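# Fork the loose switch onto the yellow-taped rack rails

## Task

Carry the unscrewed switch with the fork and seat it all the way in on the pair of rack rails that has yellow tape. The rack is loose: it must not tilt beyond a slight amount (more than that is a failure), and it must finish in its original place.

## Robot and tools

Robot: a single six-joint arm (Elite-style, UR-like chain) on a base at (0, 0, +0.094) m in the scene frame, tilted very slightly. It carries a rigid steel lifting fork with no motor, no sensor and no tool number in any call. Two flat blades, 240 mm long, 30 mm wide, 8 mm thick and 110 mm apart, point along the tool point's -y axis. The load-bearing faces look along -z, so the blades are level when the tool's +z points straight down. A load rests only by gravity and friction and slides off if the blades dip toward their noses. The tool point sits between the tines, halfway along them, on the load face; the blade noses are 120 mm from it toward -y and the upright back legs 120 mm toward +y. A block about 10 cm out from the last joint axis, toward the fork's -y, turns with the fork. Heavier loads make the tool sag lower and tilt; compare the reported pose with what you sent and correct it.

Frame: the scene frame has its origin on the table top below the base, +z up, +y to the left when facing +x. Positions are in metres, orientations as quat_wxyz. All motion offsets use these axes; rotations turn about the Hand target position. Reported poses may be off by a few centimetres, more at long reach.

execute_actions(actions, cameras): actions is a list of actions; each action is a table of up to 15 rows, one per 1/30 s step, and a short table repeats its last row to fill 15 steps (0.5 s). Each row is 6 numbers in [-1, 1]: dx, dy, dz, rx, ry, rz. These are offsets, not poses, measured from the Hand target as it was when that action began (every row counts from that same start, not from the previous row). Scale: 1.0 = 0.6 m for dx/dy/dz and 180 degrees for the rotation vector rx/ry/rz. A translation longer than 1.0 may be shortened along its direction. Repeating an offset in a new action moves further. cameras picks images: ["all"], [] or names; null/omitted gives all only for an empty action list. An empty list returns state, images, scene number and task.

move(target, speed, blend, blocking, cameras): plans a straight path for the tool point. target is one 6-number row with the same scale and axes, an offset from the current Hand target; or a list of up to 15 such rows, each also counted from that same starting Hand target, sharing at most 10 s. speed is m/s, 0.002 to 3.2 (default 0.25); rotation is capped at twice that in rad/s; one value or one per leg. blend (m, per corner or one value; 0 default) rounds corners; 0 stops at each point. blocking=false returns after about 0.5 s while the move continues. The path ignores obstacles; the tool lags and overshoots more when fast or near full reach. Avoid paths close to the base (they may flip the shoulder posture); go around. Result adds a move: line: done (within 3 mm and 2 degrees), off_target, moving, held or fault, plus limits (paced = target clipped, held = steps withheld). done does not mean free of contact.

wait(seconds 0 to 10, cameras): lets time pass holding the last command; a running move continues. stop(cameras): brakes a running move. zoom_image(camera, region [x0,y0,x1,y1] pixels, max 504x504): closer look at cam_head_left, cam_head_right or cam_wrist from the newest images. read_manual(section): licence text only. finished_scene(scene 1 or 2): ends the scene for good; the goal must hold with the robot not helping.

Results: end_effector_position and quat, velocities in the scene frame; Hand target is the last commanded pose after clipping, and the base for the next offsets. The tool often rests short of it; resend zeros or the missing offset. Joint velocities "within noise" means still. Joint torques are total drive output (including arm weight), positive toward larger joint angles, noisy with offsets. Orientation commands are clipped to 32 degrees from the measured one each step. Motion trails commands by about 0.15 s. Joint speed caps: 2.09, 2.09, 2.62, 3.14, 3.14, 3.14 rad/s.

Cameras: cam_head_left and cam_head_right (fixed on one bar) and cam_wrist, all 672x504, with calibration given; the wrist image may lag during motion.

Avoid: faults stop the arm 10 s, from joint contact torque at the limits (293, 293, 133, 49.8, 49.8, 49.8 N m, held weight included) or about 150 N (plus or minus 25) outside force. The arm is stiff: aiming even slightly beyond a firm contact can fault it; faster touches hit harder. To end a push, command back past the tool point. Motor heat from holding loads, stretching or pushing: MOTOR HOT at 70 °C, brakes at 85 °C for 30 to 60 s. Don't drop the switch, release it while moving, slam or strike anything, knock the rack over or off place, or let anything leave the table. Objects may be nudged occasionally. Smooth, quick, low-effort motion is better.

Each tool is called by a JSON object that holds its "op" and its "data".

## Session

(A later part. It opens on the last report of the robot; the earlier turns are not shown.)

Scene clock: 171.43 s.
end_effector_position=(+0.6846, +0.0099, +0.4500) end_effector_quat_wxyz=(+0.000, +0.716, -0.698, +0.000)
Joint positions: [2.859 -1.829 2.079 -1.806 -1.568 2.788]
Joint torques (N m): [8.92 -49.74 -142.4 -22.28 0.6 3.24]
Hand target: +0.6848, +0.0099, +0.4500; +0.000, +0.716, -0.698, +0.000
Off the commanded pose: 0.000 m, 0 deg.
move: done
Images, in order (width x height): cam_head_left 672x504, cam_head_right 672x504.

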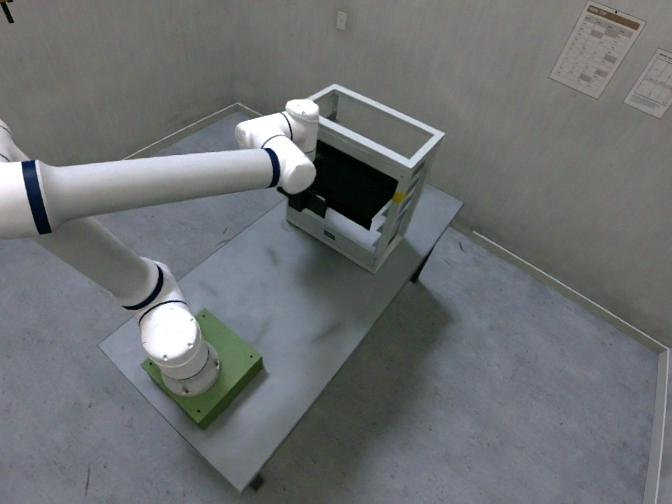

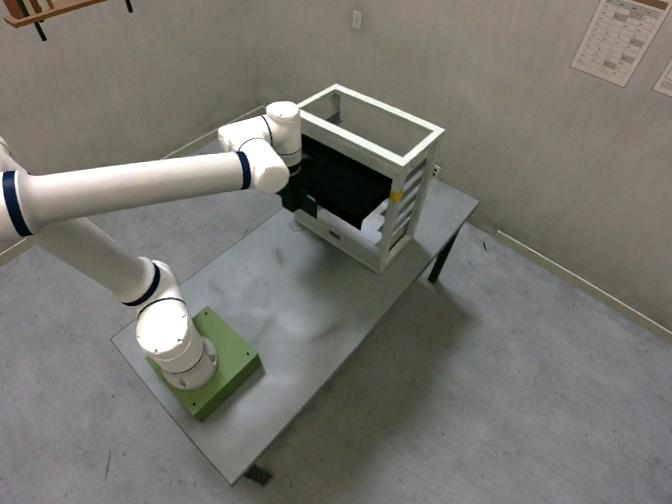

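{"op": "move", "data": {"target": [[0.2382, 0.0057, 0, 0, 0, 0], [0.2382, 0.0057, -0.045, 0, 0, 0]], "speed": [0.12, 0.025], "cameras": ["cam_wrist", "cam_head_left", "cam_head_right"]}}

{"op": "zoom_image", "data": {"camera": "cam_head_right", "region": [260, 70, 450, 260]}}

{"op": "zoom_image", "data": {"camera": "cam_head_left", "region": [260, 70, 450, 260]}}

Scene clock: 178.53 s.
end_effector_position=(+0.8277, +0.0133, +0.4232) end_effector_quat_wxyz=(+0.000, +0.716, -0.698, +0.000)
Joint positions: [2.934 -1.559 1.899 -1.896 -1.567 2.863]
Joint torques (N m): [9.2 -50.64 -73.52 -10.43 0.73 3.49]
Hand target: +0.8277, +0.0133, +0.4230; +0.000, +0.716, -0.698, +0.000
Off the commanded pose: 0.000 m, 0 deg.
move: done
camera_calibration:
cam_wrist: T_world_to_cam=[[0.0118101, -0.999572, -0.0267744, 0.0243565], [-0.937755, -0.0203664, 0.346699, 0.501076], [-0.347096, 0.0210133, -0.937594, 0.778204], [0, 0, 0, 1]] pos_world=[0.73971, 0.0181985, 0.556569]

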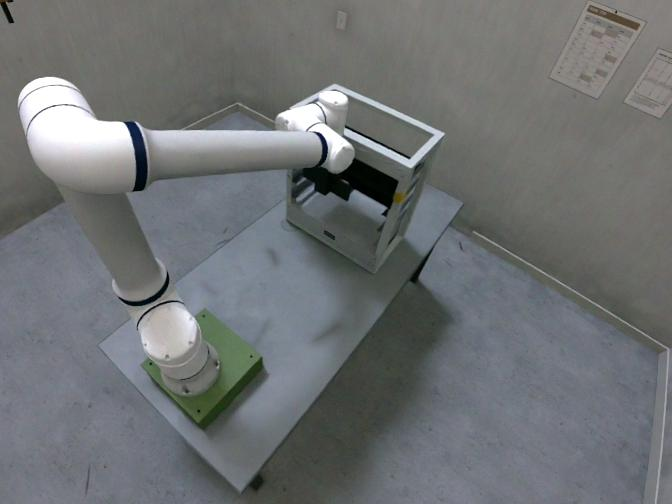

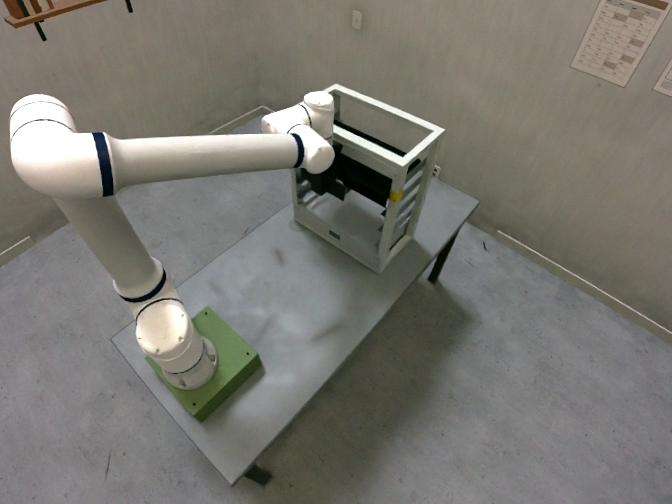

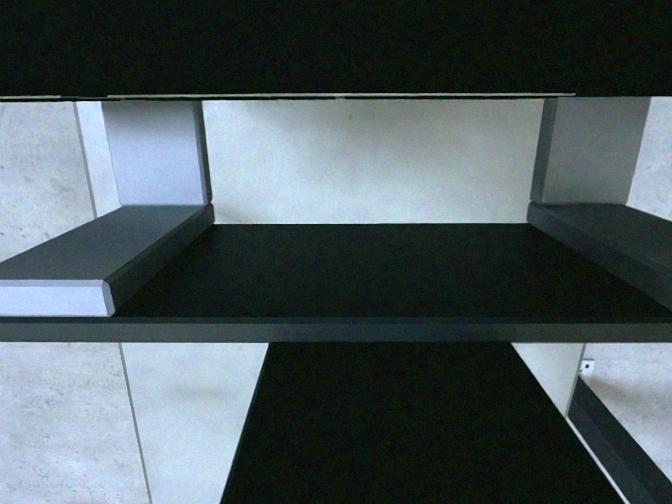

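Scaled by 2.653.

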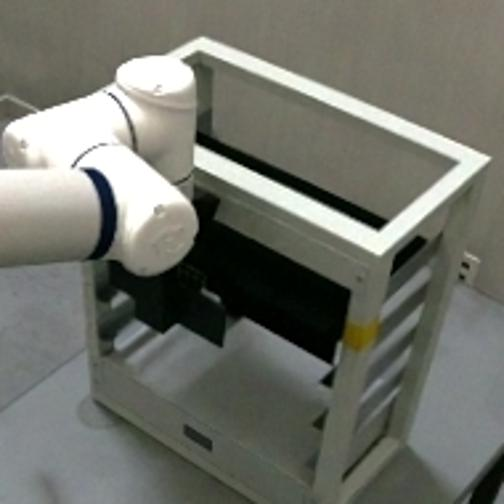

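Scaled by 2.653.

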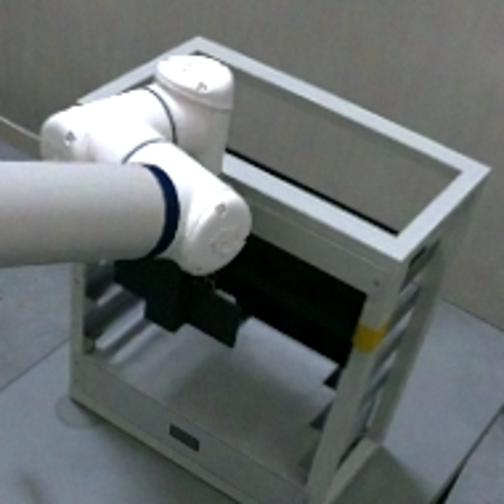

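{"op": "move", "data": {"target": [[-0.3999, -0.0094, 0, 0, 0, 0], [-0.3999, -0.0094, 0.0667, 0, 0, 0], [-0.3632, -0.0086, 0.0667, 0, 0, 0], [-0.30, -0.0071, 0.0667, 0, 0, 0]], "speed": [0.2, 0.1, 0.06, 0.025], "blend": [0.01, 0.005, 0.001, 0], "cameras": ["cam_head_left", "cam_head_right"]}}

{"op": "zoom_image", "data": {"camera": "cam_head_right", "region": [260, 70, 450, 260]}}

{"op": "zoom_image", "data": {"camera": "cam_head_left", "region": [260, 70, 450, 260]}}

{"op": "zoom_image", "data": {"camera": "cam_head_right", "region": [370, 160, 430, 220]}}

Scene clock: 190.10 s.
end_effector_position=(+0.6475, +0.0090, +0.4630) end_effector_quat_wxyz=(+0.000, +0.716, -0.698, +0.000)
Joint positions: [2.832 -1.906 2.107 -1.756 -1.569 2.761]
Joint torques (N m): [9.26 -15.15 -114.46 -17.03 3.94 3.43]
Hand target: +0.6477, +0.0091, +0.4630; +0.000, +0.716, -0.698, +0.000
Off the commanded pose: 0.000 m, 0 deg.
move: done
Images, in order (width x height): cam_head_left 672x504, cam_head_right 672x504.

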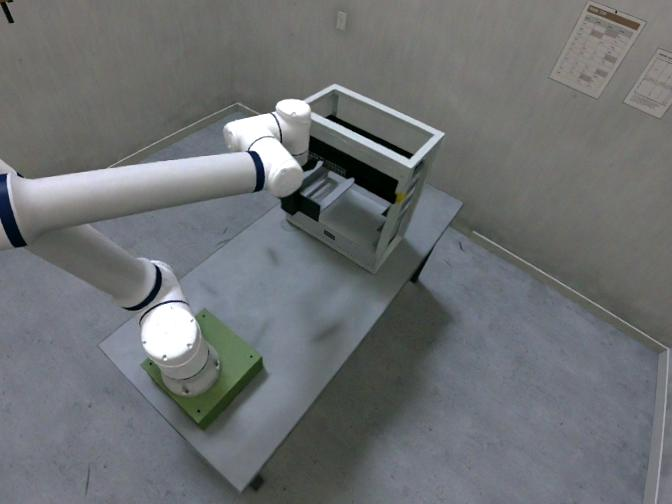

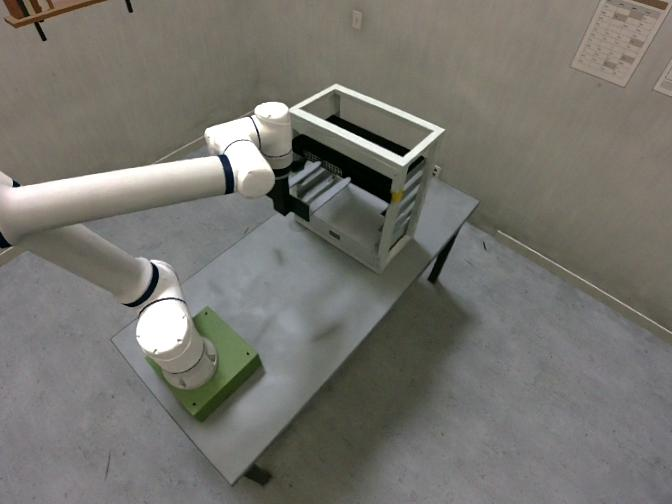

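Scaled by 2.653.

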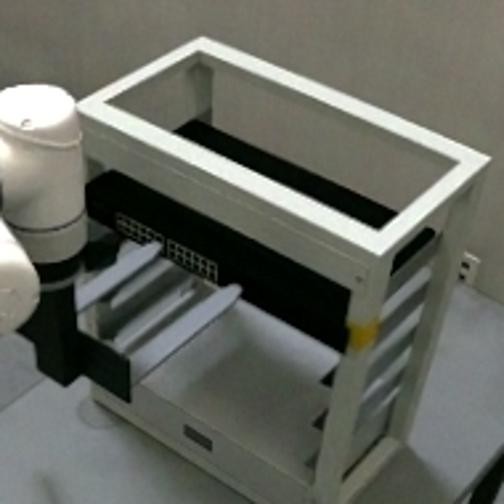

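Scaled by 2.653.

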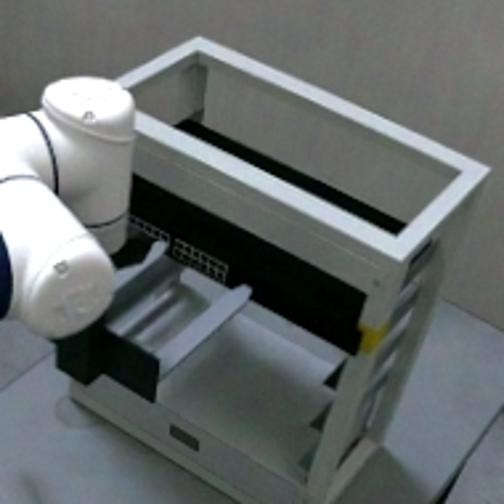

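Scaled by 8.400.

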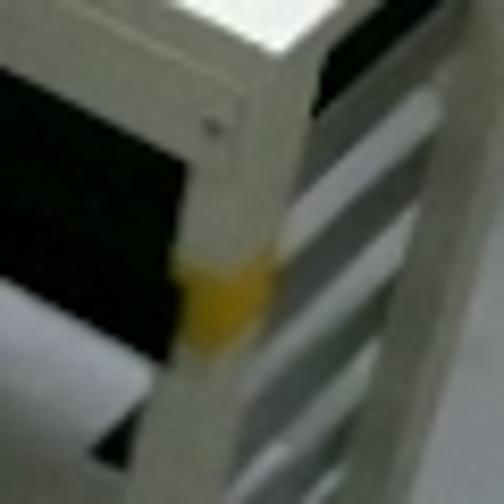

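{"op": "zoom_image", "data": {"camera": "cam_head_right", "region": [290, 130, 370, 210]}}

{"op": "zoom_image", "data": {"camera": "cam_head_left", "region": [300, 130, 400, 230]}}

{"op": "zoom_image", "data": {"camera": "cam_head_left", "region": [370, 160, 430, 220]}}

Scaled by 6.300.

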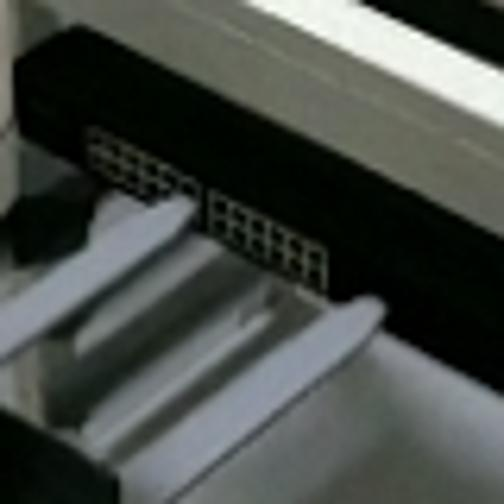

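Scaled by 5.040.

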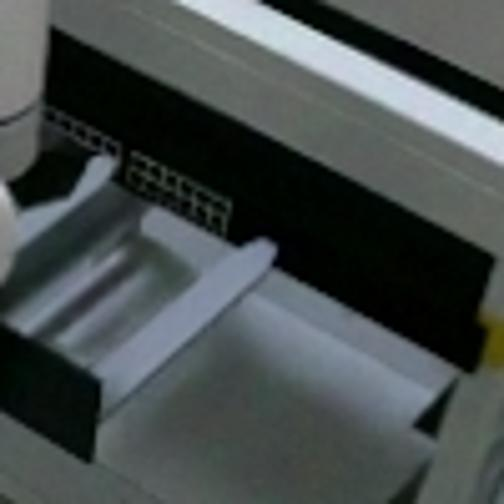

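Scaled by 8.400.

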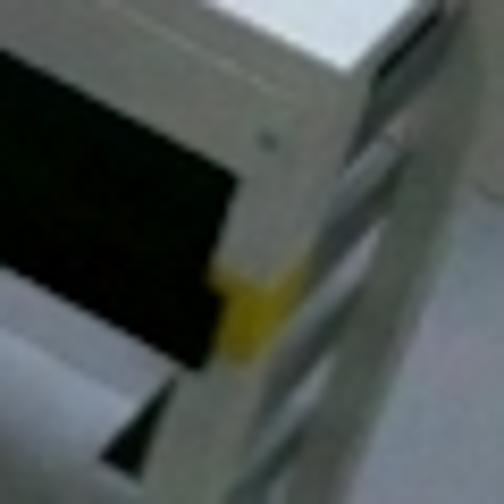

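{"op": "move", "data": {"target": [0.0242, 0.0006, 0, 0, 0, 0], "speed": 0.02, "cameras": ["cam_head_left", "cam_head_right"]}}

{"op": "zoom_image", "data": {"camera": "cam_head_right", "region": [260, 70, 450, 260]}}

{"op": "zoom_image", "data": {"camera": "cam_head_right", "region": [370, 160, 430, 220]}}

{"op": "zoom_image", "data": {"camera": "cam_head_left", "region": [370, 160, 430, 220]}}

Scene clock: 228.10 s.
end_effector_position=(+0.6620, +0.0094, +0.4630) end_effector_quat_wxyz=(+0.000, +0.716, -0.698, +0.000)
Joint positions: [2.843 -1.878 2.088 -1.767 -1.569 2.772]
Joint torques (N m): [8.04 -14.98 -114.07 -16.73 3.55 3.58]
Hand target: +0.6622, +0.0094, +0.4630; +0.000, +0.716, -0.698, +0.000
Off the commanded pose: 0.000 m, 0 deg.
move: done
Images, in order (width x height): cam_head_left 672x504, cam_head_right 672x504.

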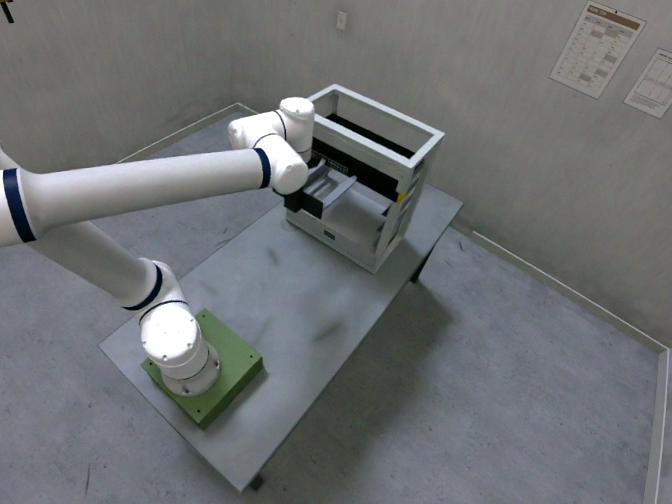

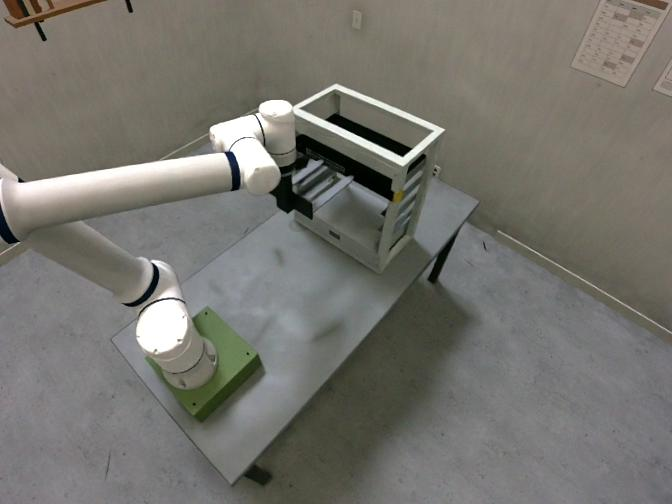

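Scaled by 2.653.

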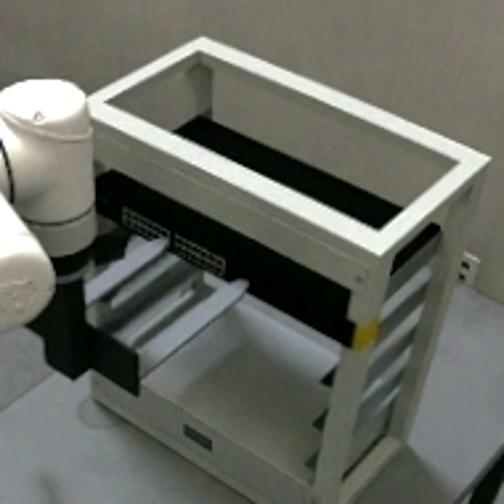

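Scaled by 8.400.

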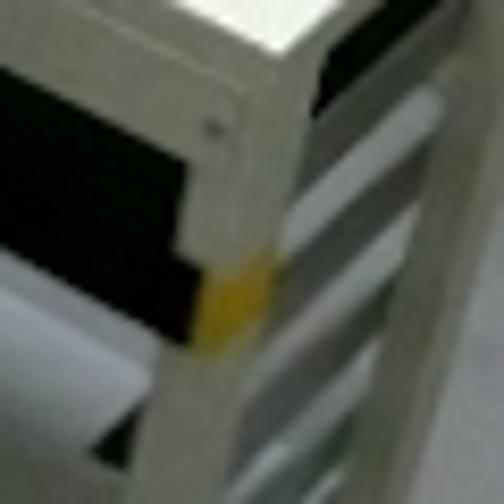

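Scaled by 8.400.

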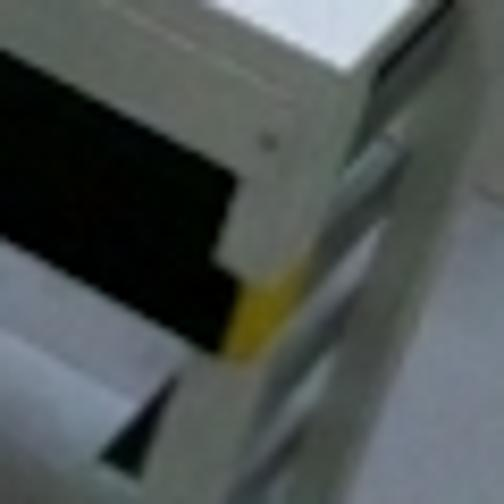

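{"op": "move", "data": {"target": [0.0025, 0.0001, 0, 0, 0, 0], "speed": 0.01}}

{"op": "move", "data": {"target": [0.0017, 0.0, 0, 0, 0, 0], "speed": 0.01}}

Scene clock: 231.53 s.
end_effector_position=(+0.6636, +0.0095, +0.4630) end_effector_quat_wxyz=(+0.000, +0.716, -0.698, +0.000)
Joint positions: [2.844 -1.875 2.086 -1.768 -1.569 2.773]
Joint torques (N m): [8.9 -19.5 -113.21 -16.71 2.63 3.53]
Hand target: +0.6637, +0.0095, +0.4630; +0.000, +0.716, -0.698, +0.000
Off the commanded pose: 0.000 m, 0 deg.
move: done

Scene clock: 232.23 s.
end_effector_position=(+0.6647, +0.0095, +0.4630) end_effector_quat_wxyz=(+0.000, +0.716, -0.698, +0.000)
Joint positions: [2.845 -1.873 2.085 -1.768 -1.569 2.774]
Joint torques (N m): [9.64 -16.41 -113.04 -16.9 3.75 3.4]
Hand target: +0.6647, +0.0095, +0.4630; +0.000, +0.716, -0.698, +0.000
Off the commanded pose: 0.000 m, 0 deg.
move: done

{"op": "move", "data": {"target": [0.0017, 0, 0, 0, 0, 0], "speed": 0.01, "cameras": ["cam_head_left", "cam_head_right"]}}

Scene clock: 242.63 s.
end_effector_position=(+0.6657, +0.0095, +0.4630) end_effector_quat_wxyz=(+0.000, +0.716, -0.698, +0.000)
Joint positions: [2.846 -1.871 2.084 -1.769 -1.569 2.774]
Joint torques (N m): [10.7 -4.75 -115.07 -21.02 4.06 1.1]
Hand target: +0.6658, +0.0095, +0.4630; +0.000, +0.716, -0.698, +0.000
Off the commanded pose: 0.000 m, 0 deg.
move: done
Images, in order (width x height): cam_head_left 672x504, cam_head_right 672x504.

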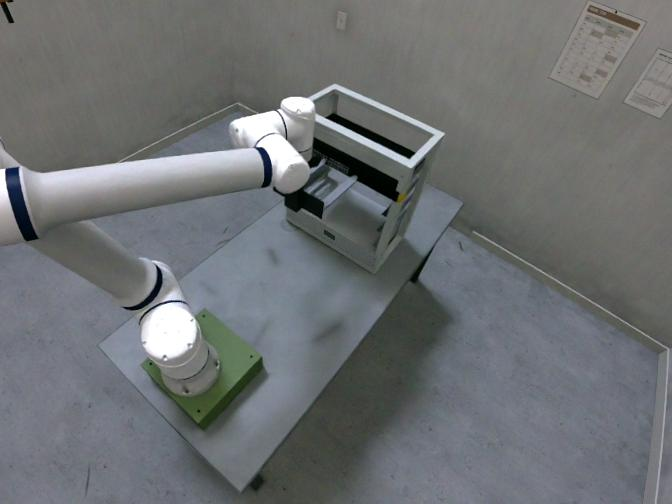

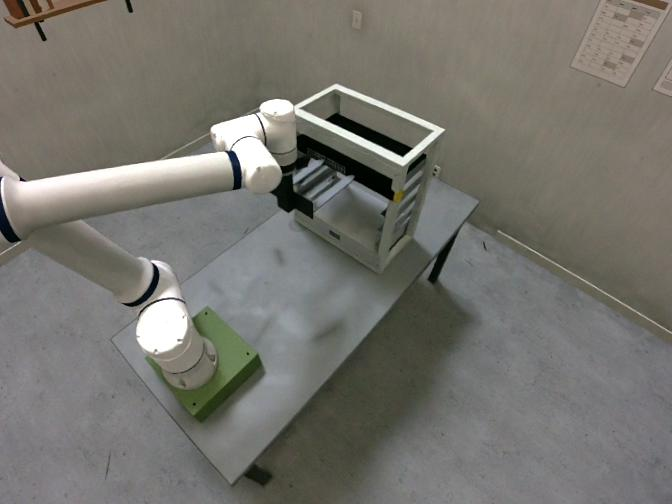

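{"op": "move", "data": {"target": [0.0017, 0, 0, 0, 0, 0], "speed": 0.01, "cameras": ["cam_head_left", "cam_head_right"]}}

{"op": "zoom_image", "data": {"camera": "cam_head_right", "region": [370, 160, 430, 220]}}

Scene clock: 245.53 s.
end_effector_position=(+0.6667, +0.0095, +0.4630) end_effector_quat_wxyz=(+0.000, +0.716, -0.698, +0.000)
Joint positions: [2.846 -1.869 2.082 -1.77 -1.569 2.775]
Joint torques (N m): [13.08 14.87 -127 -30.1 6.73 -2.49]
Hand target: +0.6668, +0.0095, +0.4630; +0.000, +0.716, -0.698, +0.000
Off the commanded pose: 0.000 m, 0 deg.
move: done
Images, in order (width x height): cam_head_left 672x504, cam_head_right 672x504.

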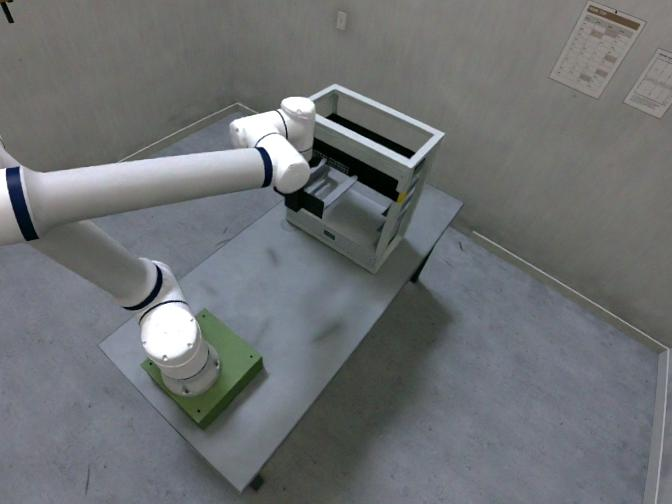

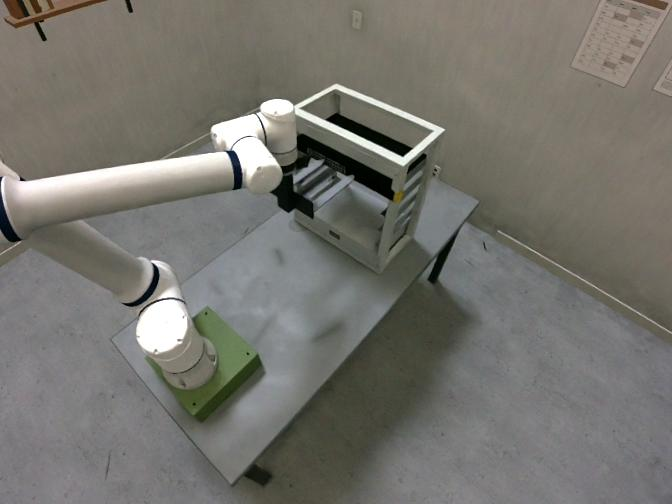

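Scaled by 8.400.

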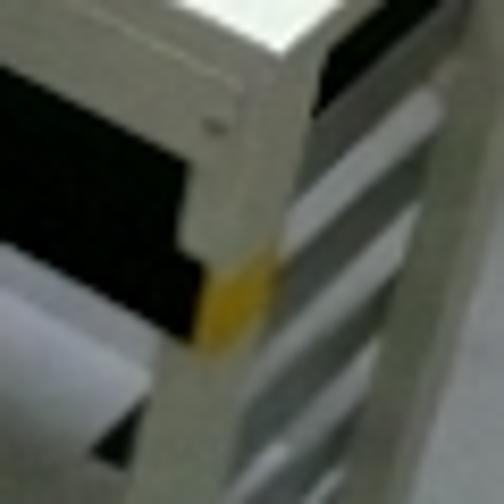

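{"op": "move", "data": {"target": [[-0.01, -0.0002, 0, 0, 0, 0], [-0.22, -0.005, 0, 0, 0, 0]], "speed": [0.02, 0.2], "blend": [0.002, 0], "cameras": ["all"]}}

{"op": "zoom_image", "data": {"camera": "cam_head_right", "region": [280, 90, 430, 220]}}

{"op": "zoom_image", "data": {"camera": "cam_head_right", "region": [370, 160, 430, 220]}}

{"op": "zoom_image", "data": {"camera": "cam_head_left", "region": [370, 160, 430, 220]}}

Scene clock: 251.60 s.
end_effector_position=(+0.5349, +0.0065, +0.4630) end_effector_quat_wxyz=(+0.000, +0.716, -0.698, +0.000)
Joint positions: [2.717 -2.146 2.229 -1.639 -1.571 2.646]
Joint torques (N m): [-22.78 -20.31 -76.59 -5.54 2.07 -2.21]
Hand target: +0.5348, +0.0065, +0.4630; +0.000, +0.716, -0.698, +0.000
Off the commanded pose: 0.000 m, 0 deg.
move: done
camera_calibration:
cam_wrist: T_world_to_cam=[[0.0118083, -0.999572, -0.0267756, 0.0220845], [-0.937723, -0.0203671, 0.346787, 0.212497], [-0.347184, 0.0210131, -0.937561, 0.714054], [0, 0, 0, 1]] pos_world=[0.446911, 0.0113985, 0.596369]

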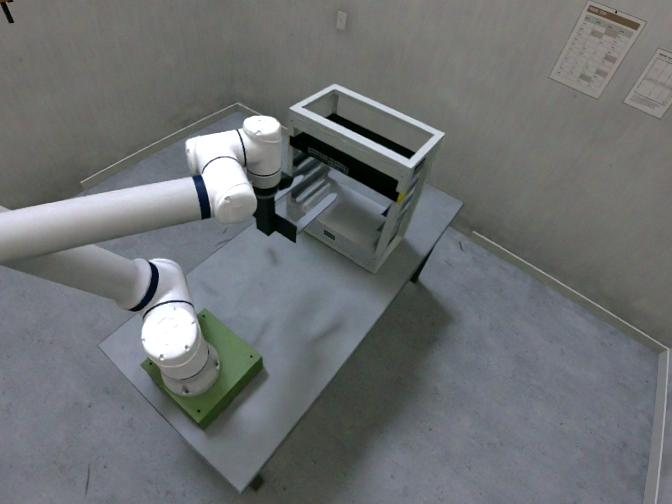

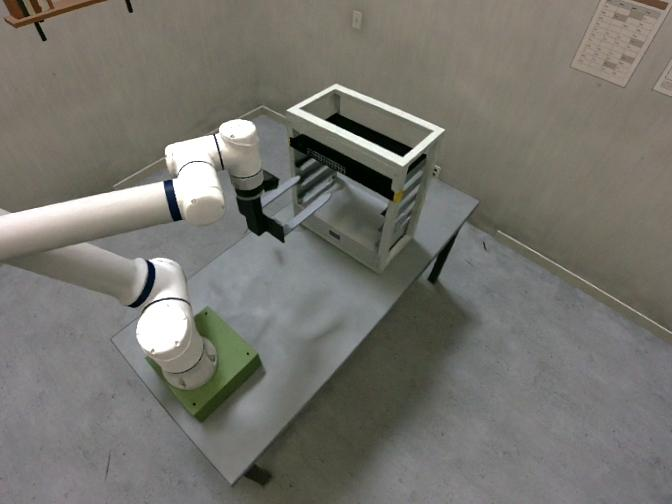

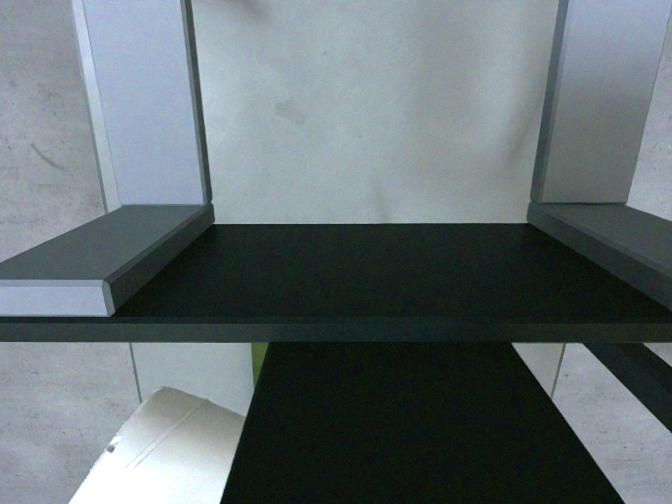

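Scaled by 3.360.

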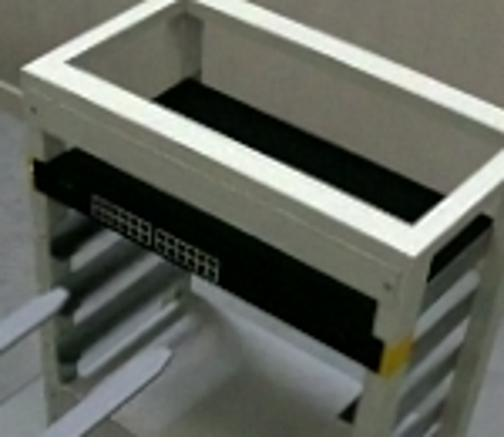

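Scaled by 8.400.

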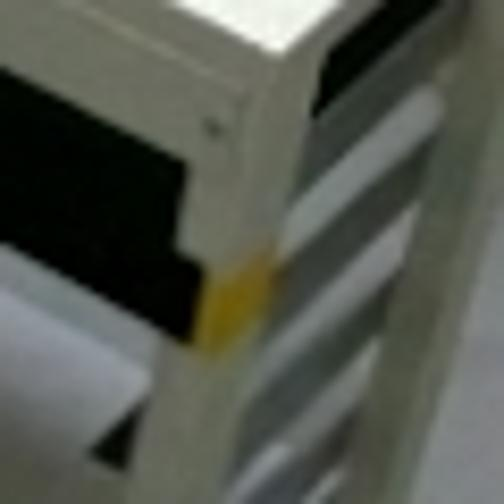

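Scaled by 8.400.

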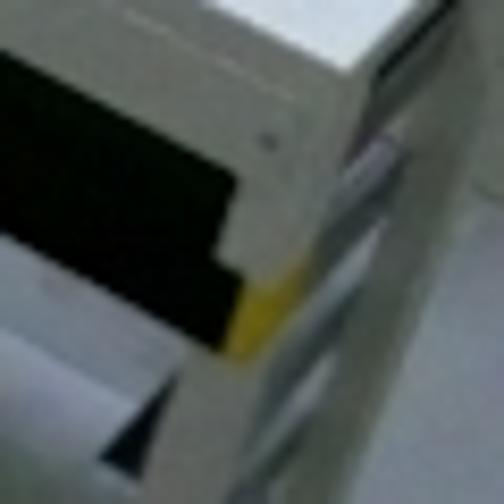

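{"op": "finished_scene", "data": {"scene": 2}}

The scene is finished: the task was done.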